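# Reseat the cabinet side panel's lower lip and relatch it

## Task

The wall cabinet's side panel is latched, but its bottom lip sits outside the rail. Get that lip into the rail, then latch the panel closed again.

## Robot and tools

Robot: two arms, left_arm and right_arm, each ending in a two-finger gripper. Base poses in the scene frame: left_arm at (-0.033, +0.416, 0) m with quat_wxyz (+1.000, 0, 0, +0.017); right_arm at (-0.042, -0.460, 0) m with quat_wxyz (+1.000, 0, 0, 0). A two-camera stand sits behind the arms. Cameras: cam_head_left, cam_head_right, cam_high, cam_left_wrist, cam_right_wrist, all 672x504.

Frames. Scene frame: origin at table-top height, halfway between the nominal bases; +x points out over the table, +y toward left_arm, +z up. Arm names do not match image sides. Gripper axes: fingers point along +z and open and close along y. end_effector_position is the spot between the pads when shut. Closed fingertips reach about 19 mm past it, open ones about 6 mm. A block juts roughly 10 cm toward the gripper's +x and turns with it. Printed poses can be off by a few cm.

execute_actions(actions, cameras). actions is a list of actions. Each action is a table of at most 15 rows, one row per 1/30 s step; a short table repeats its final row. Every row holds 18 numbers in [-1, 1], both arms always: left dx, dy, dz, rx, ry, rz, left gripper position, force_limit, speed, then the same nine for the right arm. The six pose numbers are an offset, not a pose: measured from that arm's Hand target as it was when the action began, along that Hand target's own axes. Within one action every row counts from that start; a later action starts from the new Hand target, so sending the same offset twice moves twice as far. Scale: 1.0 = 0.6 m or 180 degrees. rx, ry, rz form a single rotation vector. All six at 0 re-requests the current Hand target; this also ends a press against something blocking the arm. cameras: list of names, ["all"], [] for none; omitted gives images only for an empty actions list. An unknown name voids the call.

Gripper numbers: position +1 is fully open (85 mm), about -0.8 brings the pads together, -1 squeezes until blocked. speed: -1 about 20 mm/s, 0 about 85, +1 about 150. force_limit with speed sets grip strength (roughly 30 to 245 N per pad, higher for fast closes from well open). Both start at +1. Every number is a command, so to keep a gripper as is, resend its last three values. A new force_limit or speed only applies after a position change of 0.01 or more. To grip, send -1 and hold it; success shows as object_status 2.

move(target, speed, blend, stop_force, zero, blocking, cameras). target: one 18-number row as above, or up to 15 such rows; every row is an offset from the Hand targets at the move's start, in their own axes, not from the previous row. Each gripper goes in a straight line, turning the short way, without avoiding obstacles or the other arm. speed: m/s, 0.002 to 3.6, default 0.25 (turns up to twice that in rad/s); one value or one per target. Paths take at least 0.5 s and are cut at 10 s. blend: metres of corner rounding per target; 0 stops at each. stop_force: newtons, 3 to 120, shared by both arms; an arm's path ends when its wrist senses that much push against its travel (relative to its zero); leave it out when pulling an arm off something it presses, and do not trust it while the gripper rotates. zero: only with stop_force, true by default (rezero before moving). blocking=false returns after about 0.5 s while the move continues; not allowed with stop_force. Gripper values in later list rows are sent on arrival; keep them the same in every row when using stop_force. The result adds a "move:" line: ending word (done, off_target, moving, held, fault) and limits (paced = command clipped, held = steps withheld). done means within 3 mm and 2 degrees; it says nothing about contact.

wait(seconds 0 to 10): let time pass holding commands. stop(): brakes a running move; fingers continue. zoom_image(camera, region [x0, y0, x1, y1] pixels, at most 504 by 504) enlarges the newest image of that camera. zero_wrist_force(arm: left_arm or right_arm) rezeroes that wrist sensor. finished_scene(scene: the current scene number) ends the scene irreversibly; the goal must then hold with no robot help.

Results: positions in metres, quaternions and velocities in the scene frame; Hand target (next offsets count from it; grippers often rest slightly short of it, and an offset can make up the gap); Tool commands; object_status (0 moving, 1 blocked while opening, 2 blocked while closing, 3 reached the request or fully shut); position_measured in counts (3 open, 78 = 60 mm, 130 = 40 mm, 180 = 20 mm, 230 pads touching); Joint velocities may read within noise; Joint torques include arm weight; Wrist force and torque in gripper axes plus a peak line; step positions; motor temperatures.

Behaviour: orientation commands are clipped to 32 degrees from the measured one each step; motion lags commands by about 0.09 s or 0.17 to 0.22 s and fast motions overshoot. A clearance check holds back commands that bring the arms too close.

Avoid: forces near 150 N (plus or minus 25) or joint torques at their limits (132 N m for the big joints, 24.6 N m for wrists), which freeze the arm for 10 s; targets set past a firm contact, since the arms are stiff; fast impacts; any press or collision between the two arms, including closing one gripper on the other's fingers; paths close to an arm's own base; long stretched holds or unreachable pushes that overheat motors (70 °C warning, 85 °C braking for 30 to 60 s); hard grips on parts that still rest on something; dropping parts or releasing them while moving; anything leaving the table. Loose objects may be nudged occasionally.

Each tool is called after "Emit:" as name(argument=value, ...) on one line, values as JSON.

## Session

Emit:
execute_actions(actions=[])

Scene clock: 0.00 s.
left_arm: end_effector_position=(-0.0030, +0.1585, +0.2711) position_measured=3 object_status=3 end_effector_quat_wxyz=(-0.067, +0.711, -0.700, -0.015) | right_arm: end_effector_position=(+0.7115, -0.4798, +0.2367) position_measured=3 object_status=3 end_effector_quat_wxyz=(+0.025, +0.918, +0.056, +0.392)
Joint positions: left_arm=[-2.047 -2.157 2.099 -1.377 -1.556 2.682] | right_arm=[3.345 -1.943 -1.78 -0.194 1.422 3.16]
Joint velocities: within noise
Joint torques (N m): no reading
Motor temperatures (°C): left_arm=[40 31 27 40 37 44] | right_arm=[32 23 40 30 50 29]
Wrist force (N): no reading
Wrist torque (N m): no reading
Wrist force, peak (N): no reading
Hand target: left_arm -0.0030, +0.1585, +0.2711; -0.067, +0.711, -0.700, -0.015 | right_arm +0.7115, -0.4798, +0.2367; +0.025, +0.918, +0.056, +0.392
Tool commands: left_gripper/position=+1.0 left_gripper/force_limit=+1.0 left_gripper/speed=+1.0 right_gripper/position=+1.0 right_gripper/force_limit=+1.0 right_gripper/speed=+1.0

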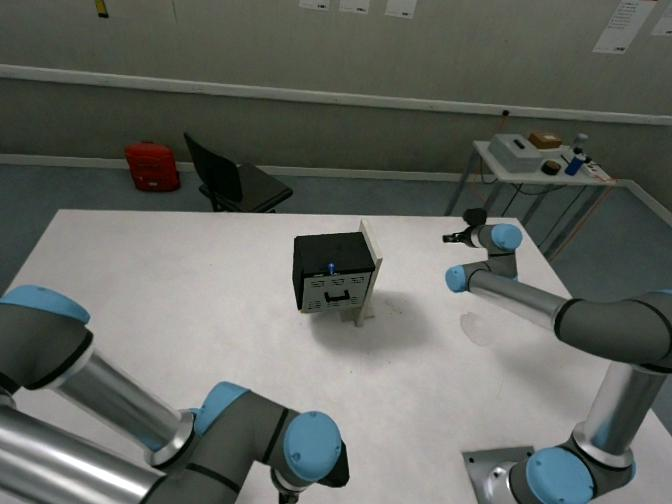

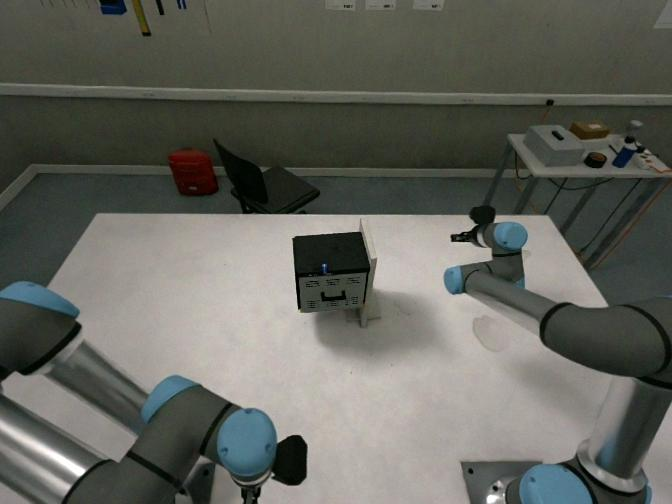

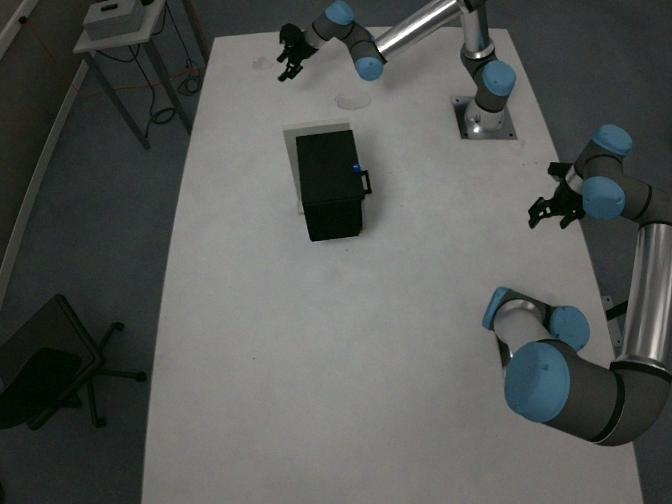

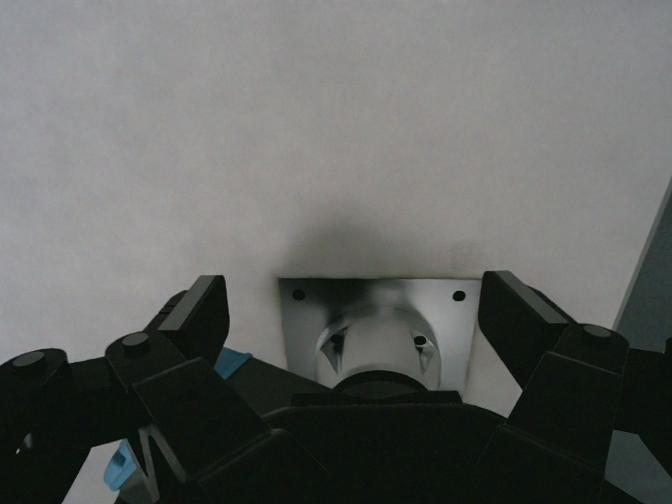

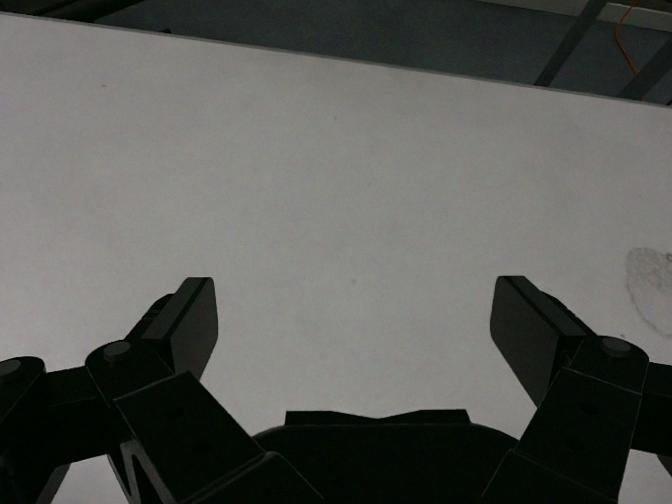

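Emit:
zoom_image(camera="cam_head_left", region=[260, 200, 420, 340])

Emit:
zoom_image(camera="cam_head_right", region=[260, 200, 420, 340])

Emit:
zoom_image(camera="cam_high", region=[260, 100, 420, 260])

Scaled by 3.150.

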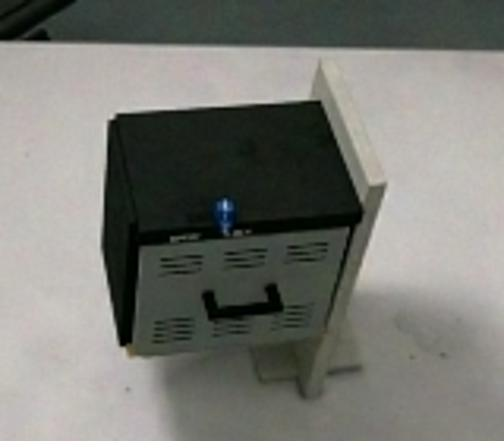

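Scaled by 3.150.

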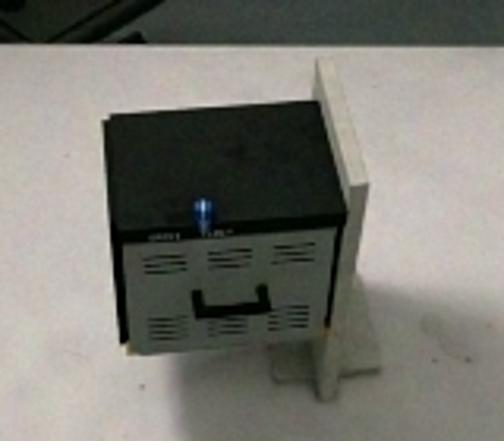

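Scaled by 3.150.

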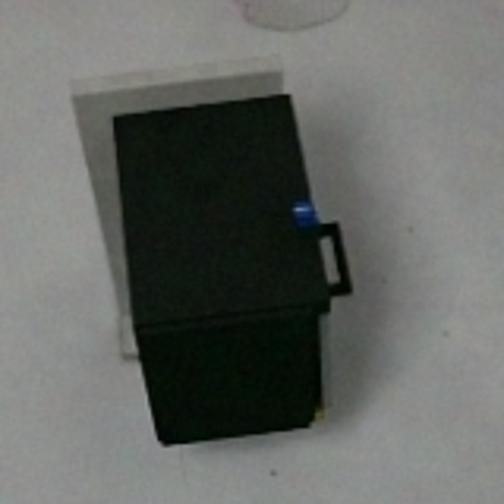

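Emit:
move(target=[0.502,-0.17,-0.18,0.345,0.396,-0.419,1,1,1,0,0,0,0,0,0,1,1,1], speed=0.4, cameras=["all"])

Scene clock: 36.53 s.
left_arm: end_effector_position=(+0.0973, -0.1519, +0.3510) position_measured=3 object_status=3 end_effector_quat_wxyz=(+0.000, +0.708, +0.000, +0.706) | right_arm: end_effector_position=(+0.7115, -0.4798, +0.2367) position_measured=3 object_status=3 end_effector_quat_wxyz=(+0.025, +0.918, +0.056, +0.392)
Joint positions: left_arm=[-2.056 -1.12 1.361 -0.248 -0.451 0.007] | right_arm=[3.345 -1.943 -1.78 -0.194 1.422 3.16]
Joint torques (N m): left_arm=[13.47 -34.17 -27.3 2.34 -1.41 -2.04] | right_arm=[-1.5 37.8 20.22 3.68 -0.2 -0.01]
Wrist force (N): left_arm=[1.7 0.9 0.4] | right_arm=[0.0 -0.1 0.0]
Wrist torque (N m): left_arm=[-0.15 -0.49 0.23] | right_arm=[-0.02 0.01 0.00]
Wrist force, peak (N): left_arm=[2.0 1.2 0.8] | right_arm=[-0.1 0.2 0.2]
Hand target: left_arm +0.0973, -0.1519, +0.3510; +0.000, +0.708, +0.000, +0.706 | right_arm +0.7115, -0.4798, +0.2367; +0.025, +0.918, +0.056, +0.392
Off the commanded pose: left_arm 0.000 m, 0 deg | right_arm 0.000 m, 0 deg.
move: done

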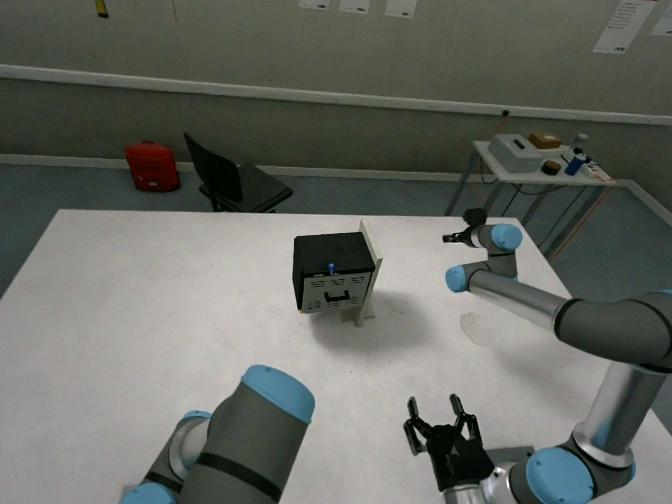

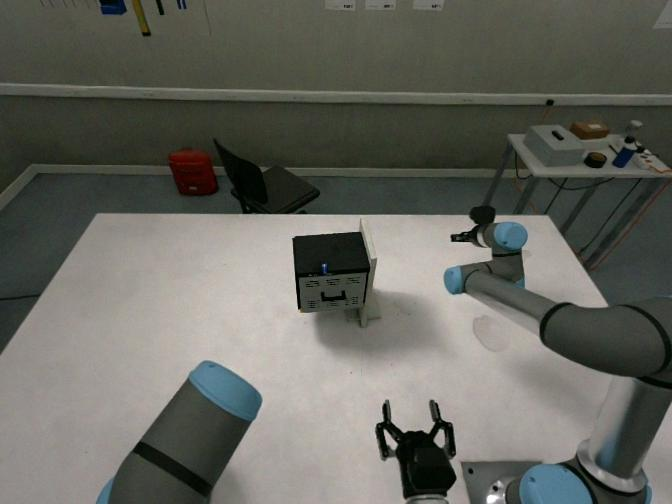

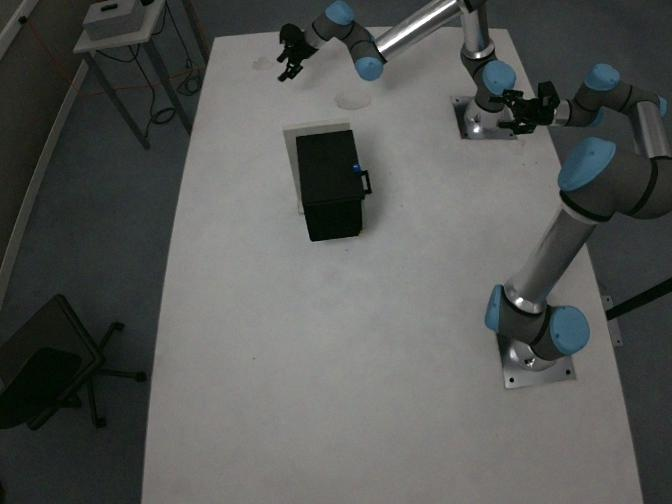

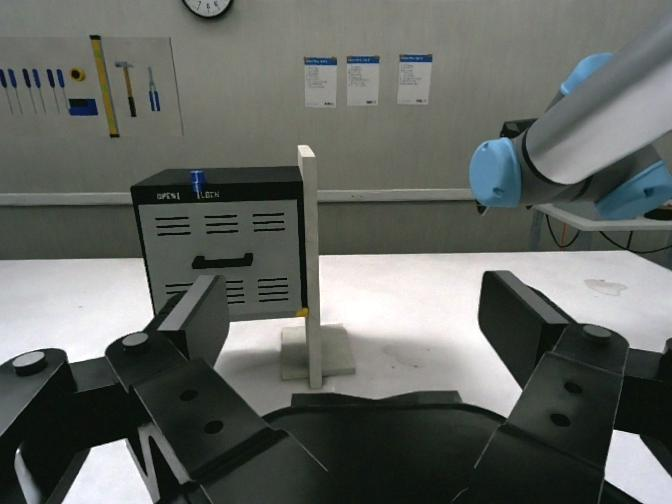

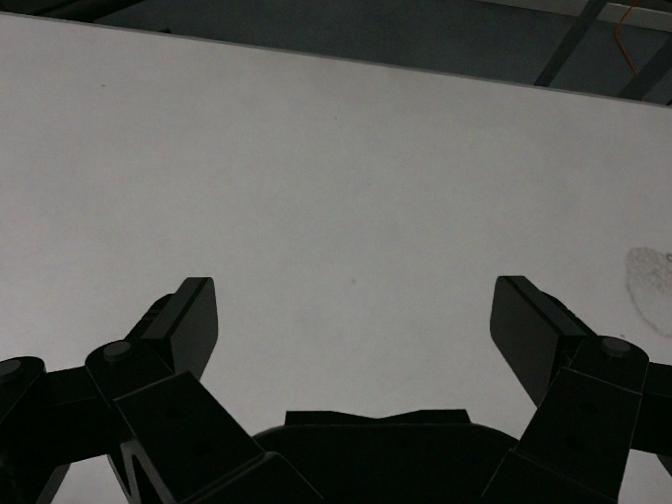

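Emit:
move(target=[0.05,-0.2,0,0,0,0,1,1,1,0,0,0,0,0,0,1,1,1], cameras=["cam_left_wrist"])

Emit:
zoom_image(camera="cam_left_wrist", region=[200, 130, 500, 350])

Scene clock: 44.87 s.
left_arm: end_effector_position=(+0.0973, -0.0320, +0.3810) position_measured=3 object_status=3 end_effector_quat_wxyz=(+0.000, +0.708, +0.000, +0.706) | right_arm: end_effector_position=(+0.7115, -0.4798, +0.2367) position_measured=3 object_status=3 end_effector_quat_wxyz=(+0.025, +0.918, +0.056, +0.392)
Joint positions: left_arm=[-2.171 -1.413 1.672 -0.266 -0.567 0.005] | right_arm=[3.345 -1.943 -1.78 -0.194 1.422 3.16]
Joint torques (N m): left_arm=[-11.04 -40.18 -14.19 -1.05 -1.4 1.42] | right_arm=[-0.82 36.95 19.68 3.64 -0.17 0.06]
Wrist force (N): left_arm=[1.5 1.0 0.6] | right_arm=[-0.2 0.0 -0.1]
Wrist torque (N m): left_arm=[-0.11 -0.50 0.12] | right_arm=[0.01 0.02 0.01]
Wrist force, peak (N): left_arm=[1.3 2.1 0.7] | right_arm=[-0.3 0.1 0.2]
Hand target: left_arm +0.0973, -0.0319, +0.3810; +0.000, +0.708, +0.000, +0.706 | right_arm +0.7115, -0.4798, +0.2367; +0.025, +0.918, +0.056, +0.392
Off the commanded pose: left_arm 0.000 m, 0 deg | right_arm 0.000 m, 0 deg.
move: done
Images, in order (width x height): cam_left_wrist 672x504.

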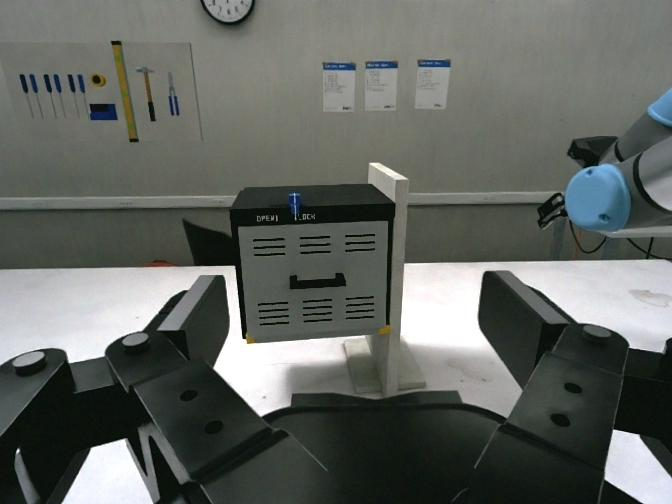

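Scaled by 1.680.

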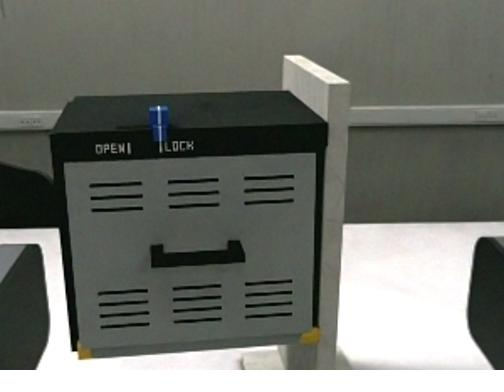

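Emit:
move(target=[-0.1,0.02,0.3,0,0,0,1,1,1,0,0,0,0,0,0,1,1,1], cameras=["cam_left_wrist"])

Emit:
zoom_image(camera="cam_left_wrist", region=[150, 50, 550, 400])

Scene clock: 61.97 s.
left_arm: end_effector_position=(+0.2770, -0.0437, +0.3205) position_measured=3 object_status=3 end_effector_quat_wxyz=(+0.000, +0.708, +0.000, +0.706) | right_arm: end_effector_position=(+0.7115, -0.4798, +0.2367) position_measured=3 object_status=3 end_effector_quat_wxyz=(+0.025, +0.918, +0.056, +0.392)
Joint positions: left_arm=[-1.783 -1.374 1.79 -0.433 -0.179 0.017] | right_arm=[3.345 -1.943 -1.78 -0.194 1.422 3.16]
Joint torques (N m): left_arm=[13.28 -22.97 -25.66 -1.81 1.24 1.24] | right_arm=[-0.85 37.57 21.1 3.67 0.05 -0.11]
Wrist force (N): left_arm=[1.6 0.9 0.7] | right_arm=[0.0 0.0 0.1]
Wrist torque (N m): left_arm=[-0.15 -0.50 0.16] | right_arm=[0.01 -0.01 0.00]
Wrist force, peak (N): left_arm=[2.2 1.1 -1.0] | right_arm=[-0.3 0.0 0.1]
Hand target: left_arm +0.2771, -0.0438, +0.3204; +0.000, +0.708, +0.000, +0.706 | right_arm +0.7115, -0.4798, +0.2367; +0.025, +0.918, +0.056, +0.392
Off the commanded pose: left_arm 0.000 m, 0 deg | right_arm 0.000 m, 0 deg.
move: done
Images, in order (width x height): cam_left_wrist 672x504.

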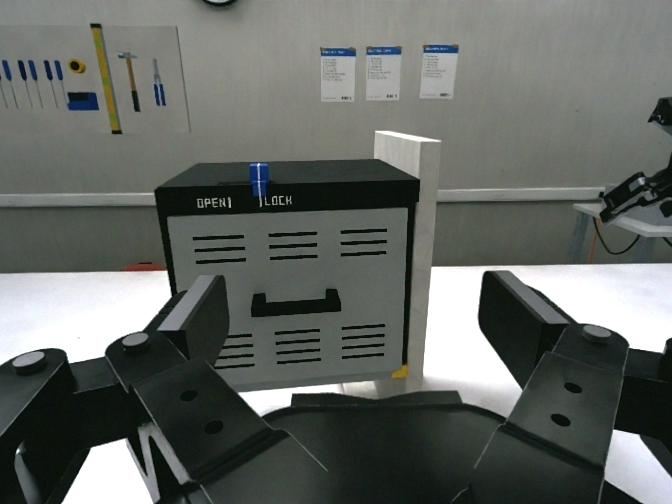

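Scaled by 1.260.

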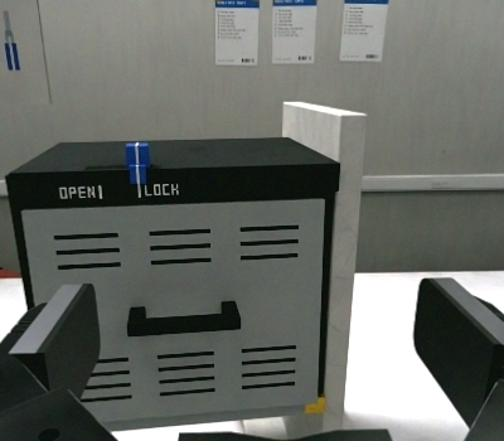

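Emit:
move(target=[[-0.133,-0.062,0.1,0,0,-0.5,1,1,1,-0.11,-0.397,-0.912,0.001,-0.007,0.039,1,1,1],[-0.133,-0.062,0.1,0,0,-0.5,1,1,1,-0.078,-0.848,-0.705,0.001,-0.007,0.039,1,1,1]], speed=0.35, blend=0.05, cameras=["all"])

Scene clock: 121.03 s.
left_arm: end_effector_position=(+0.3369, -0.0066, +0.2405) position_measured=3 object_status=3 end_effector_quat_wxyz=(+0.498, +0.502, +0.502, +0.498) | right_arm: end_effector_position=(+0.3314, +0.0204, +0.4497) position_measured=3 object_status=3 end_effector_quat_wxyz=(+0.000, +0.924, +0.000, +0.382)
Joint positions: left_arm=[-1.654 -1.364 2.015 -0.825 -0.049 -1.397] | right_arm=[4.595 -1.594 -1.465 -1.537 0.793 4.545]
Joint torques (N m): left_arm=[-10.43 -18.58 -24.52 1.77 -1.18 -1.83] | right_arm=[-9.5 13.94 32.37 5.78 -0.27 -1.75]
Wrist force (N): left_arm=[0.7 3.1 1.7] | right_arm=[0.1 -0.1 0.1]
Wrist torque (N m): left_arm=[0.08 -0.38 0.37] | right_arm=[-0.01 0.00 0.01]
Wrist force, peak (N): left_arm=[1.0 3.5 1.5] | right_arm=[0.0 1.1 -1.7]
Hand target: left_arm +0.3369, -0.0066, +0.2405; +0.499, +0.501, +0.501, +0.499 | right_arm +0.3314, +0.0204, +0.4497; +0.000, +0.924, +0.000, +0.382
Off the commanded pose: left_arm 0.000 m, 0 deg | right_arm 0.000 m, 0 deg.
move: done

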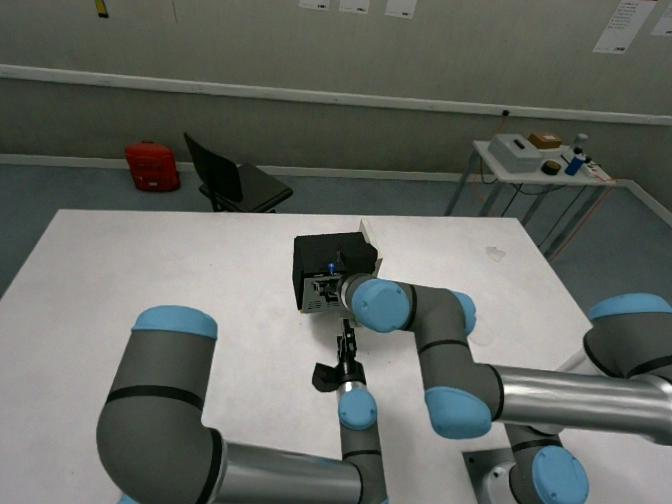

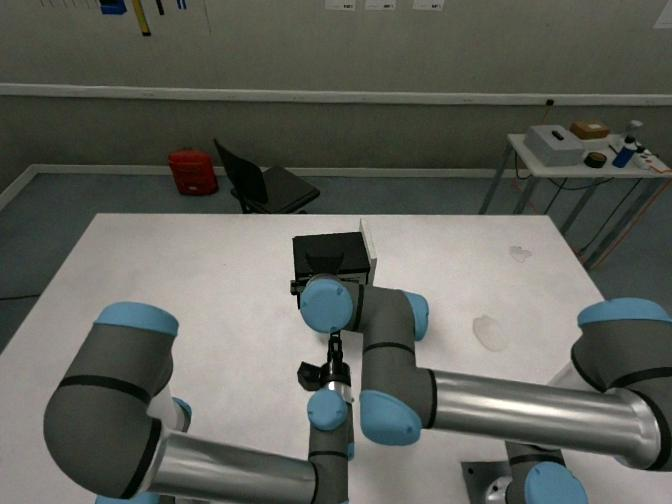

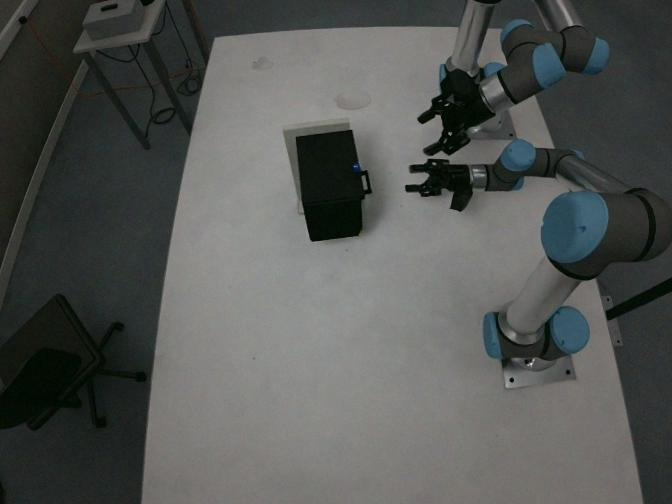

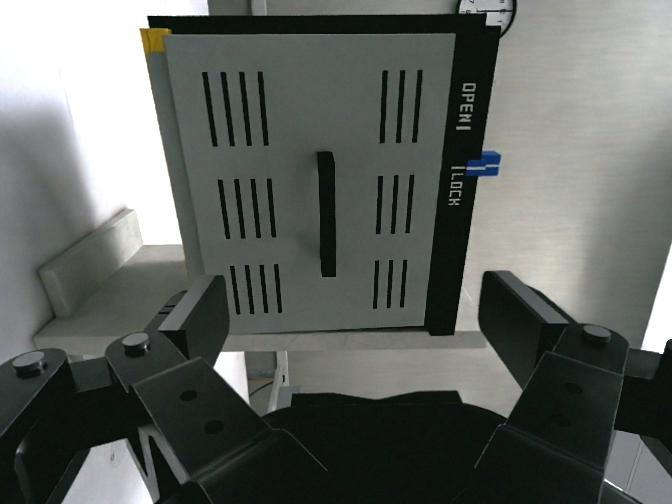

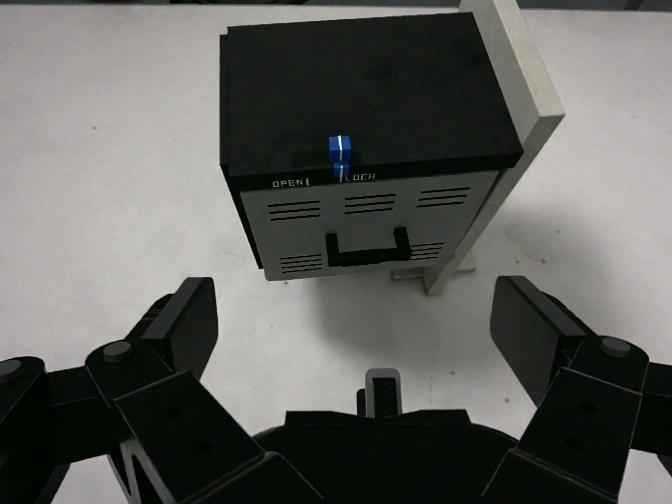

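Emit:
move(target=[0.0167,-0.018,0.095,0,0.033,0,1,1,1,0.04,0,0.09,0,0,0,-0.1,0,0], speed=0.1, stop_force=10, cameras=["all"])

Scene clock: 155.17 s.
left_arm: end_effector_position=(+0.3938, +0.0035, +0.2295) position_measured=3 object_status=3 end_effector_quat_wxyz=(+0.472, +0.474, +0.526, +0.525) end_effector_velocity=(+0.000, +0.000, +0.000) end_effector_angular_velocity=(+0.000, +0.000, +0.001) | right_arm: end_effector_position=(+0.3865, +0.0204, +0.4284) position_measured=141 object_status=3 end_effector_quat_wxyz=(+0.000, +0.924, +0.000, +0.382)
Joint positions: left_arm=[-1.52 -1.273 1.932 -0.835 -0.02 -1.394] | right_arm=[4.488 -1.65 -1.485 -1.359 0.811 4.4]
Joint velocities: left_arm=[0.001 0.001 -0.002 0.008 0 -0.007] | right_arm=[within noise]
Joint torques (N m): left_arm=[12.39 -23.65 -25.74 1.48 1.24 -1.28] | right_arm=[-9.88 17.19 13.5 5.8 -0.39 -1.79]
Wrist force (N): left_arm=[0.7 3.2 1.9] | right_arm=[-0.2 0.2 -0.1]
Wrist torque (N m): left_arm=[0.10 -0.39 0.37] | right_arm=[0.04 0.03 0.01]
Wrist force, peak (N): left_arm=[0.7 3.2 2.3] | right_arm=[-0.3 0.0 -0.7]
Hand target: left_arm +0.3938, +0.0035, +0.2295; +0.472, +0.474, +0.526, +0.525 | right_arm +0.3865, +0.0204, +0.4284; +0.000, +0.924, +0.000, +0.382
Off the commanded pose: left_arm 0.000 m, 0 deg | right_arm 0.000 m, 0 deg.
move: done

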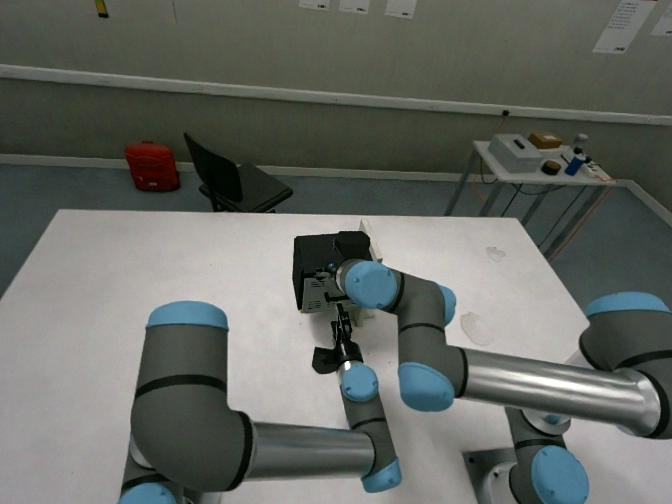

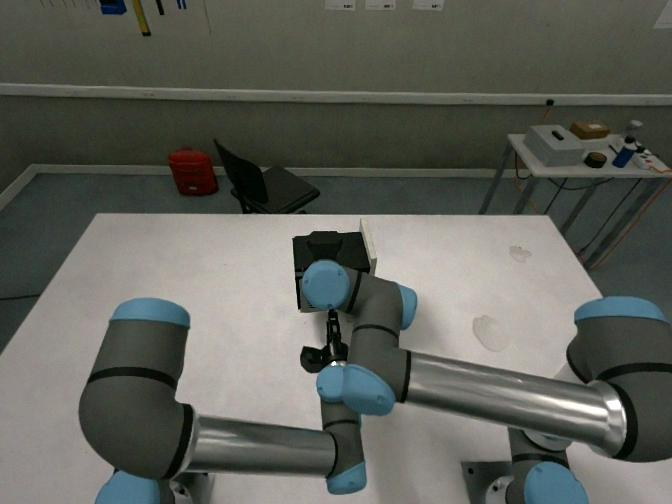

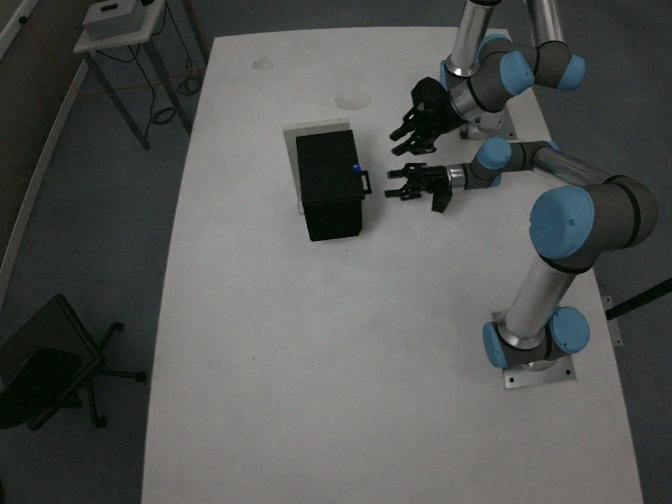

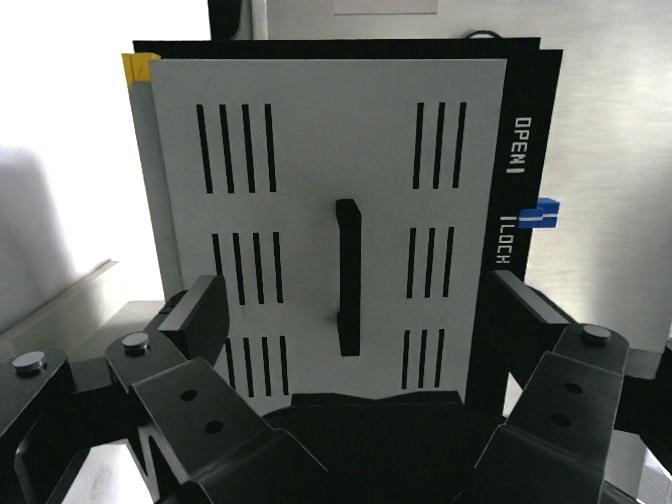

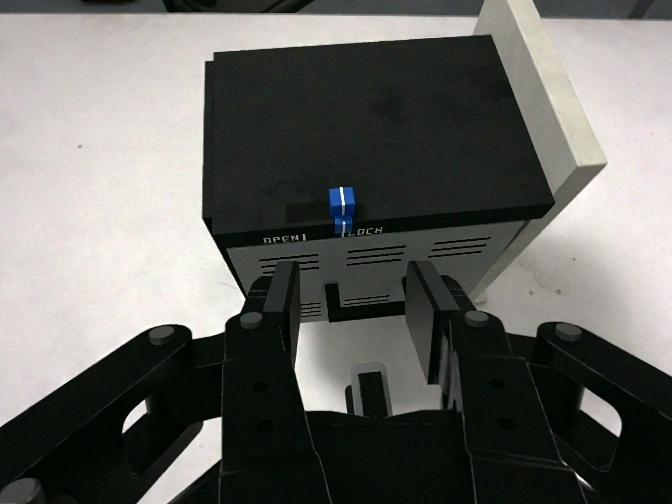

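Emit:
move(target=[-0.023,0,0.1,0,0,0,1,1,1,0.02,-0.006,0.13,0,0,0,-0.1,0,0], speed=0.08, stop_force=10, cameras=["cam_high","cam_left_wrist","cam_right_wrist"])

Emit:
zoom_image(camera="cam_high", region=[260, 100, 460, 260])

Scene clock: 179.53 s.
left_arm: end_effector_position=(+0.4549, -0.0040, +0.2293) position_measured=3 object_status=3 end_effector_quat_wxyz=(+0.472, +0.474, +0.526, +0.525) | right_arm: end_effector_position=(+0.4501, +0.0239, +0.3817) position_measured=141 object_status=3 end_effector_quat_wxyz=(+0.000, +0.924, +0.000, +0.382)
Joint positions: left_arm=[-1.394 -1.168 1.776 -0.579 0.107 -1.599] | right_arm=[4.377 -1.749 -1.517 -1.13 0.84 4.254]
Joint torques (N m): left_arm=[12.49 -29.74 -24.86 2.15 0.91 -1.62] | right_arm=[-8.86 20.89 32.94 6.06 -0.1 -1.86]
Wrist force (N): left_arm=[1.0 3.3 1.6] | right_arm=[0.1 0.2 0.1]
Wrist torque (N m): left_arm=[0.12 -0.43 0.35] | right_arm=[0.04 -0.02 0.02]
Wrist force, peak (N): left_arm=[0.8 3.3 2.4] | right_arm=[0.1 0.3 -0.7]
Hand target: left_arm +0.4549, -0.0040, +0.2293; +0.472, +0.474, +0.526, +0.525 | right_arm +0.4501, +0.0239, +0.3817; +0.000, +0.924, +0.000, +0.382
Off the commanded pose: left_arm 0.000 m, 0 deg | right_arm 0.000 m, 0 deg.
move: done
Images, in order (width x height): cam_high 672x504, cam_left_wrist 672x504, cam_right_wrist 672x504.

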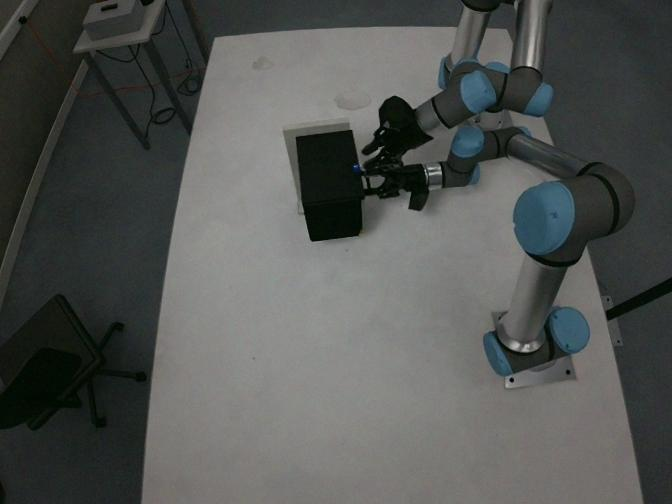

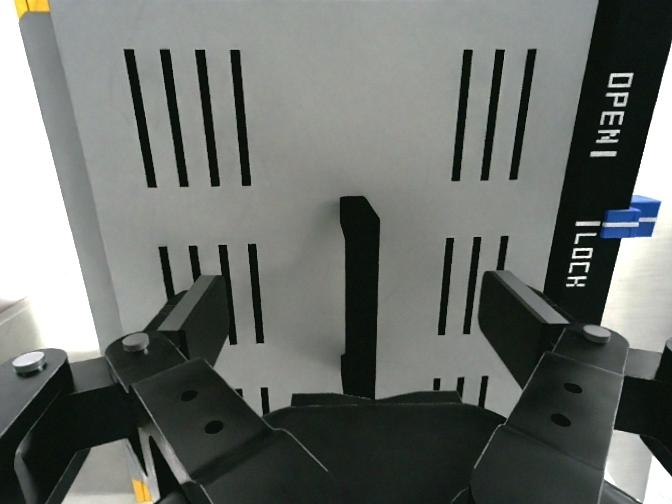

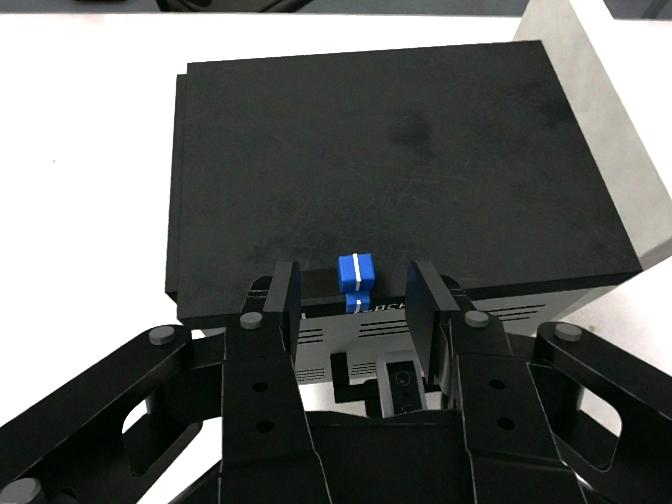

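Scaled by 2.520.

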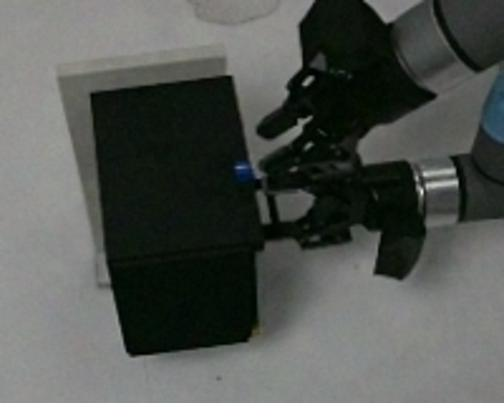

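Emit:
move(target=[0,0.005,0.035,0,0,0,1,1,1,-0.008,0.0075,0.06,0,0,0,-0.1,0,0], speed=0.04, stop_force=6, cameras=["cam_high","cam_left_wrist","cam_right_wrist"])

Emit:
zoom_image(camera="cam_high", region=[330, 140, 430, 230])

Scene clock: 198.63 s.
left_arm: end_effector_position=(+0.4638, -0.0031, +0.2305) position_measured=3 object_status=3 end_effector_quat_wxyz=(+0.472, +0.474, +0.526, +0.525) | right_arm: end_effector_position=(+0.4721, +0.0194, +0.3529) position_measured=141 object_status=3 end_effector_quat_wxyz=(+0.000, +0.924, +0.000, +0.382)
Joint positions: left_arm=[-1.376 -1.164 1.765 -0.577 0.125 -1.595] | right_arm=[4.338 -1.783 -1.557 -1.022 0.853 4.204]
Joint torques (N m): left_arm=[-11.23 -48.19 -11.96 -1.26 -0.97 -0.24] | right_arm=[-9.84 22.58 13.67 6.01 -0.13 -1.82]
Wrist force (N): left_arm=[0.7 3.5 1.7] | right_arm=[0.1 -0.2 0.1]
Wrist torque (N m): left_arm=[0.16 -0.37 0.29] | right_arm=[-0.02 -0.03 0.02]
Wrist force, peak (N): left_arm=[14.2 9.7 -86.8] | right_arm=[0.1 0.3 0.4]
Hand target: left_arm +0.4638, -0.0031, +0.2305; +0.472, +0.474, +0.526, +0.525 (not the last commanded pose) | right_arm +0.4721, +0.0194, +0.3529; +0.000, +0.924, +0.000, +0.382
Off the commanded pose: left_arm 0.012 m, 0 deg | right_arm 0.000 m, 0 deg.
move: contact (left_arm)
Images, in order (width x height): cam_high 672x504, cam_left_wrist 672x504, cam_right_wrist 672x504.

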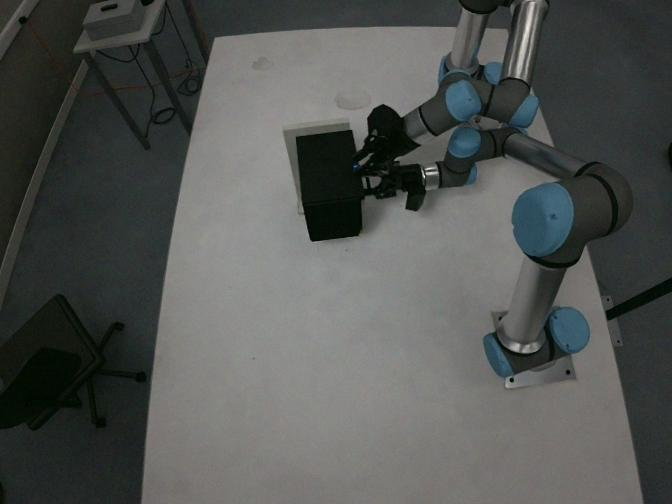

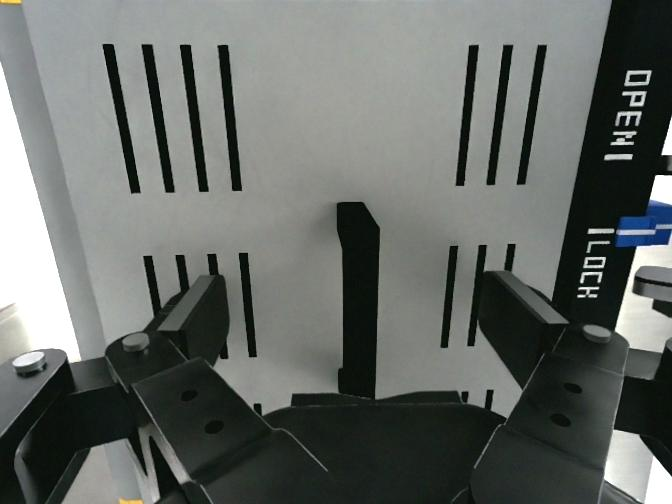

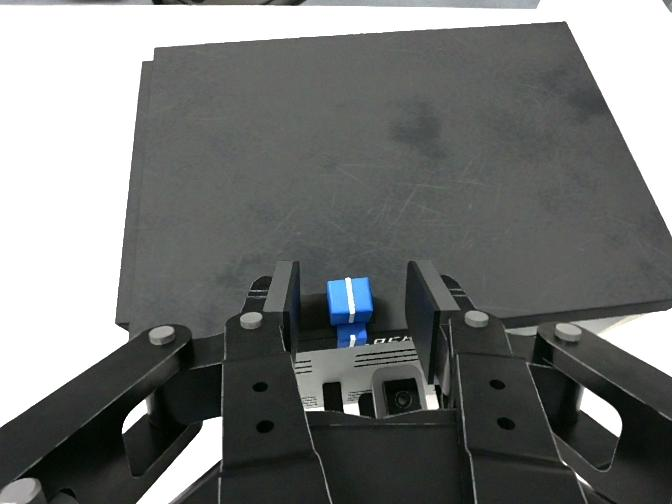

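Scaled by 5.040.

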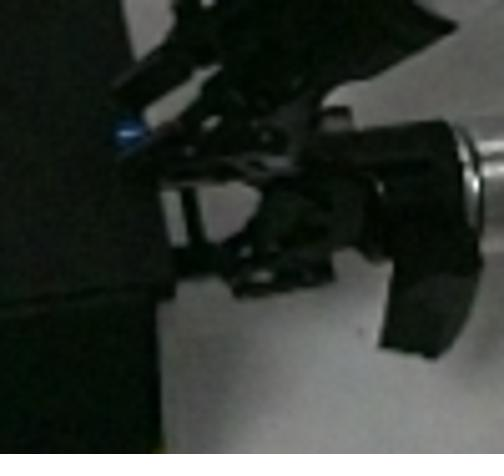

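Emit:
move(target=[[0,0,-0.013,0,0,0,1,1,1,0.0,0,0.012,0,0,0,-0.1,0,0],[0,0,-0.013,0,0,0,-1,-0.5,-1,0.0,0,0.012,0,0,0,-0.1,0,0]], speed=0.04, cameras=["cam_left_wrist","cam_right_wrist"])

Scene clock: 208.43 s.
left_arm: end_effector_position=(+0.4559, -0.0040, +0.2305) position_measured=101 object_status=0 end_effector_quat_wxyz=(+0.473, +0.474, +0.526, +0.525) | right_arm: end_effector_position=(+0.4772, +0.0194, +0.3478) position_measured=141 object_status=3 end_effector_quat_wxyz=(+0.000, +0.924, +0.000, +0.382)
Joint positions: left_arm=[-1.392 -1.17 1.774 -0.576 0.109 -1.598] | right_arm=[4.329 -1.794 -1.559 -1.003 0.856 4.193]
Joint torques (N m): left_arm=[64.06 -47.32 -31.76 -2.13 0.16 -1.72] | right_arm=[-9.84 23.39 13.98 6.03 -0.13 -1.84]
Wrist force (N): left_arm=[5.4 -16.1 -124.0] | right_arm=[0.2 -0.2 0.1]
Wrist torque (N m): left_arm=[4.29 -0.26 0.49] | right_arm=[-0.02 -0.04 0.02]
Wrist force, peak (N): left_arm=[5.3 -16.6 -124.2] | right_arm=[0.3 0.2 0.1]
Hand target: left_arm +0.4561, -0.0039, +0.2306; +0.472, +0.474, +0.526, +0.525 | right_arm +0.4772, +0.0194, +0.3478; +0.000, +0.924, +0.000, +0.382
Off the commanded pose: left_arm 0.000 m, 0 deg | right_arm 0.000 m, 0 deg.
move: done
Images, in order (width x height): cam_left_wrist 672x504, cam_right_wrist 672x504.

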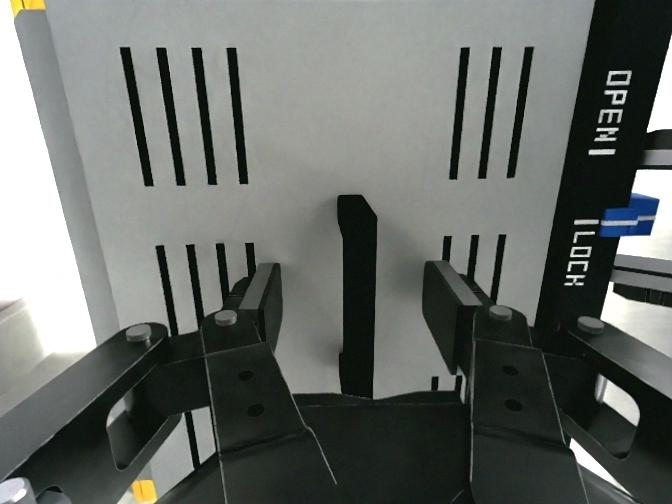

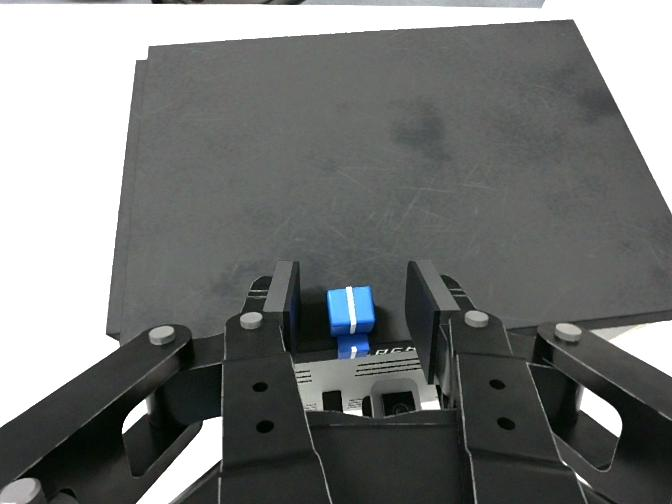

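Emit:
move(target=[0,0,-0.03,0,0,0,-1,-0.5,-1,0,0,0,0,0,0,-0.1,0,0], speed=0.08, cameras=["cam_left_wrist","cam_high"])

Emit:
zoom_image(camera="cam_high", region=[330, 140, 430, 230])

Scene clock: 213.47 s.
left_arm: end_effector_position=(+0.4534, -0.0067, +0.2304) position_measured=208 object_status=2 end_effector_quat_wxyz=(+0.474, +0.476, +0.524, +0.523) | right_arm: end_effector_position=(+0.4772, +0.0194, +0.3478) position_measured=141 object_status=3 end_effector_quat_wxyz=(+0.000, +0.924, +0.000, +0.382)
Joint positions: left_arm=[-1.398 -1.17 1.774 -0.576 0.109 -1.598] | right_arm=[4.329 -1.794 -1.559 -1.003 0.856 4.193]
Joint torques (N m): left_arm=[34.03 -37.08 -21.87 -0.09 -0.32 -0.09] | right_arm=[-9.27 23.42 14.15 6.02 -0.22 -1.74]
Wrist force (N): left_arm=[1.3 21.1 -68.6] | right_arm=[0.1 0.1 0.0]
Wrist torque (N m): left_arm=[1.07 -0.26 0.32] | right_arm=[0.01 -0.03 0.01]
Wrist force, peak (N): left_arm=[2.4 -16.8 -138.0] | right_arm=[0.2 0.4 -0.1]
Hand target: left_arm +0.4534, -0.0067, +0.2304; +0.474, +0.476, +0.524, +0.523 (not the last commanded pose) | right_arm +0.4772, +0.0194, +0.3478; +0.000, +0.924, +0.000, +0.382
Tool commands: left_gripper/position=-1.0 left_gripper/force_limit=-0.498039 left_gripper/speed=-1.0 right_gripper/position=-0.1 right_gripper/force_limit=+0.0 right_gripper/speed=+0.0
Off the commanded pose: right_arm 0.000 m, 0 deg.
FORCE FAULT: contact force on the left arm reached its limit, and that arm stopped. The contact can be on any part of that arm, not only on its tool. So far the stop counts as 7 of the actions that you can send in this scene. That arm ran no command of this call. That arm is still stopped at the end of this call. That arm stays stopped for about 6 more seconds. Until then a move that you send moves the other arm only, and its call returns only when the move has ended. Once the stop has ended, the next robot result says so. If the stop ends while you think or write, that arm runs what you send next, counted from a new Hand target: where the arm stands when the stop ends. While its stop runs, that arm takes no new command, but its gripper still runs the gripper command that each later call begins with. Until it ends, the stop uses up actions while you think or wait. An arm that is not stopped still takes commands.
move: fault (left_arm)
Images, in order (width x height): cam_high 672x504, cam_left_wrist 672x504.

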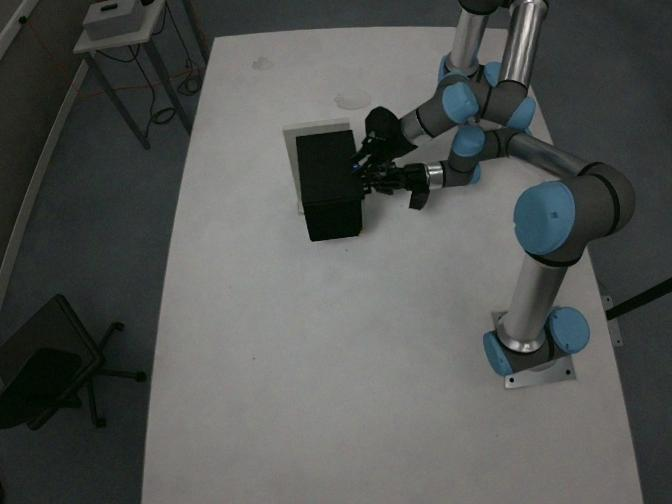

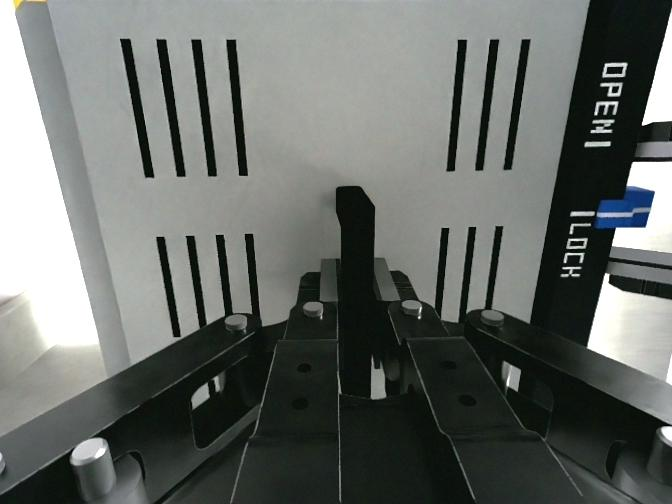

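Scaled by 5.040.

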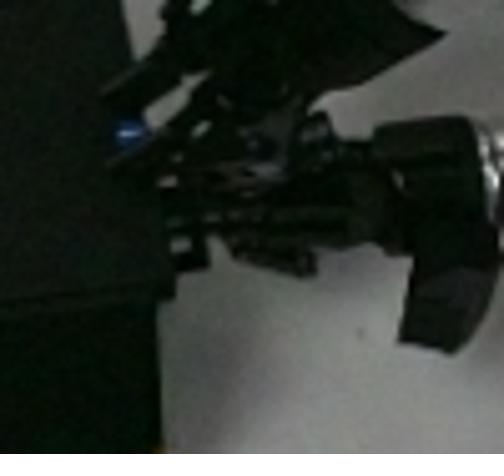

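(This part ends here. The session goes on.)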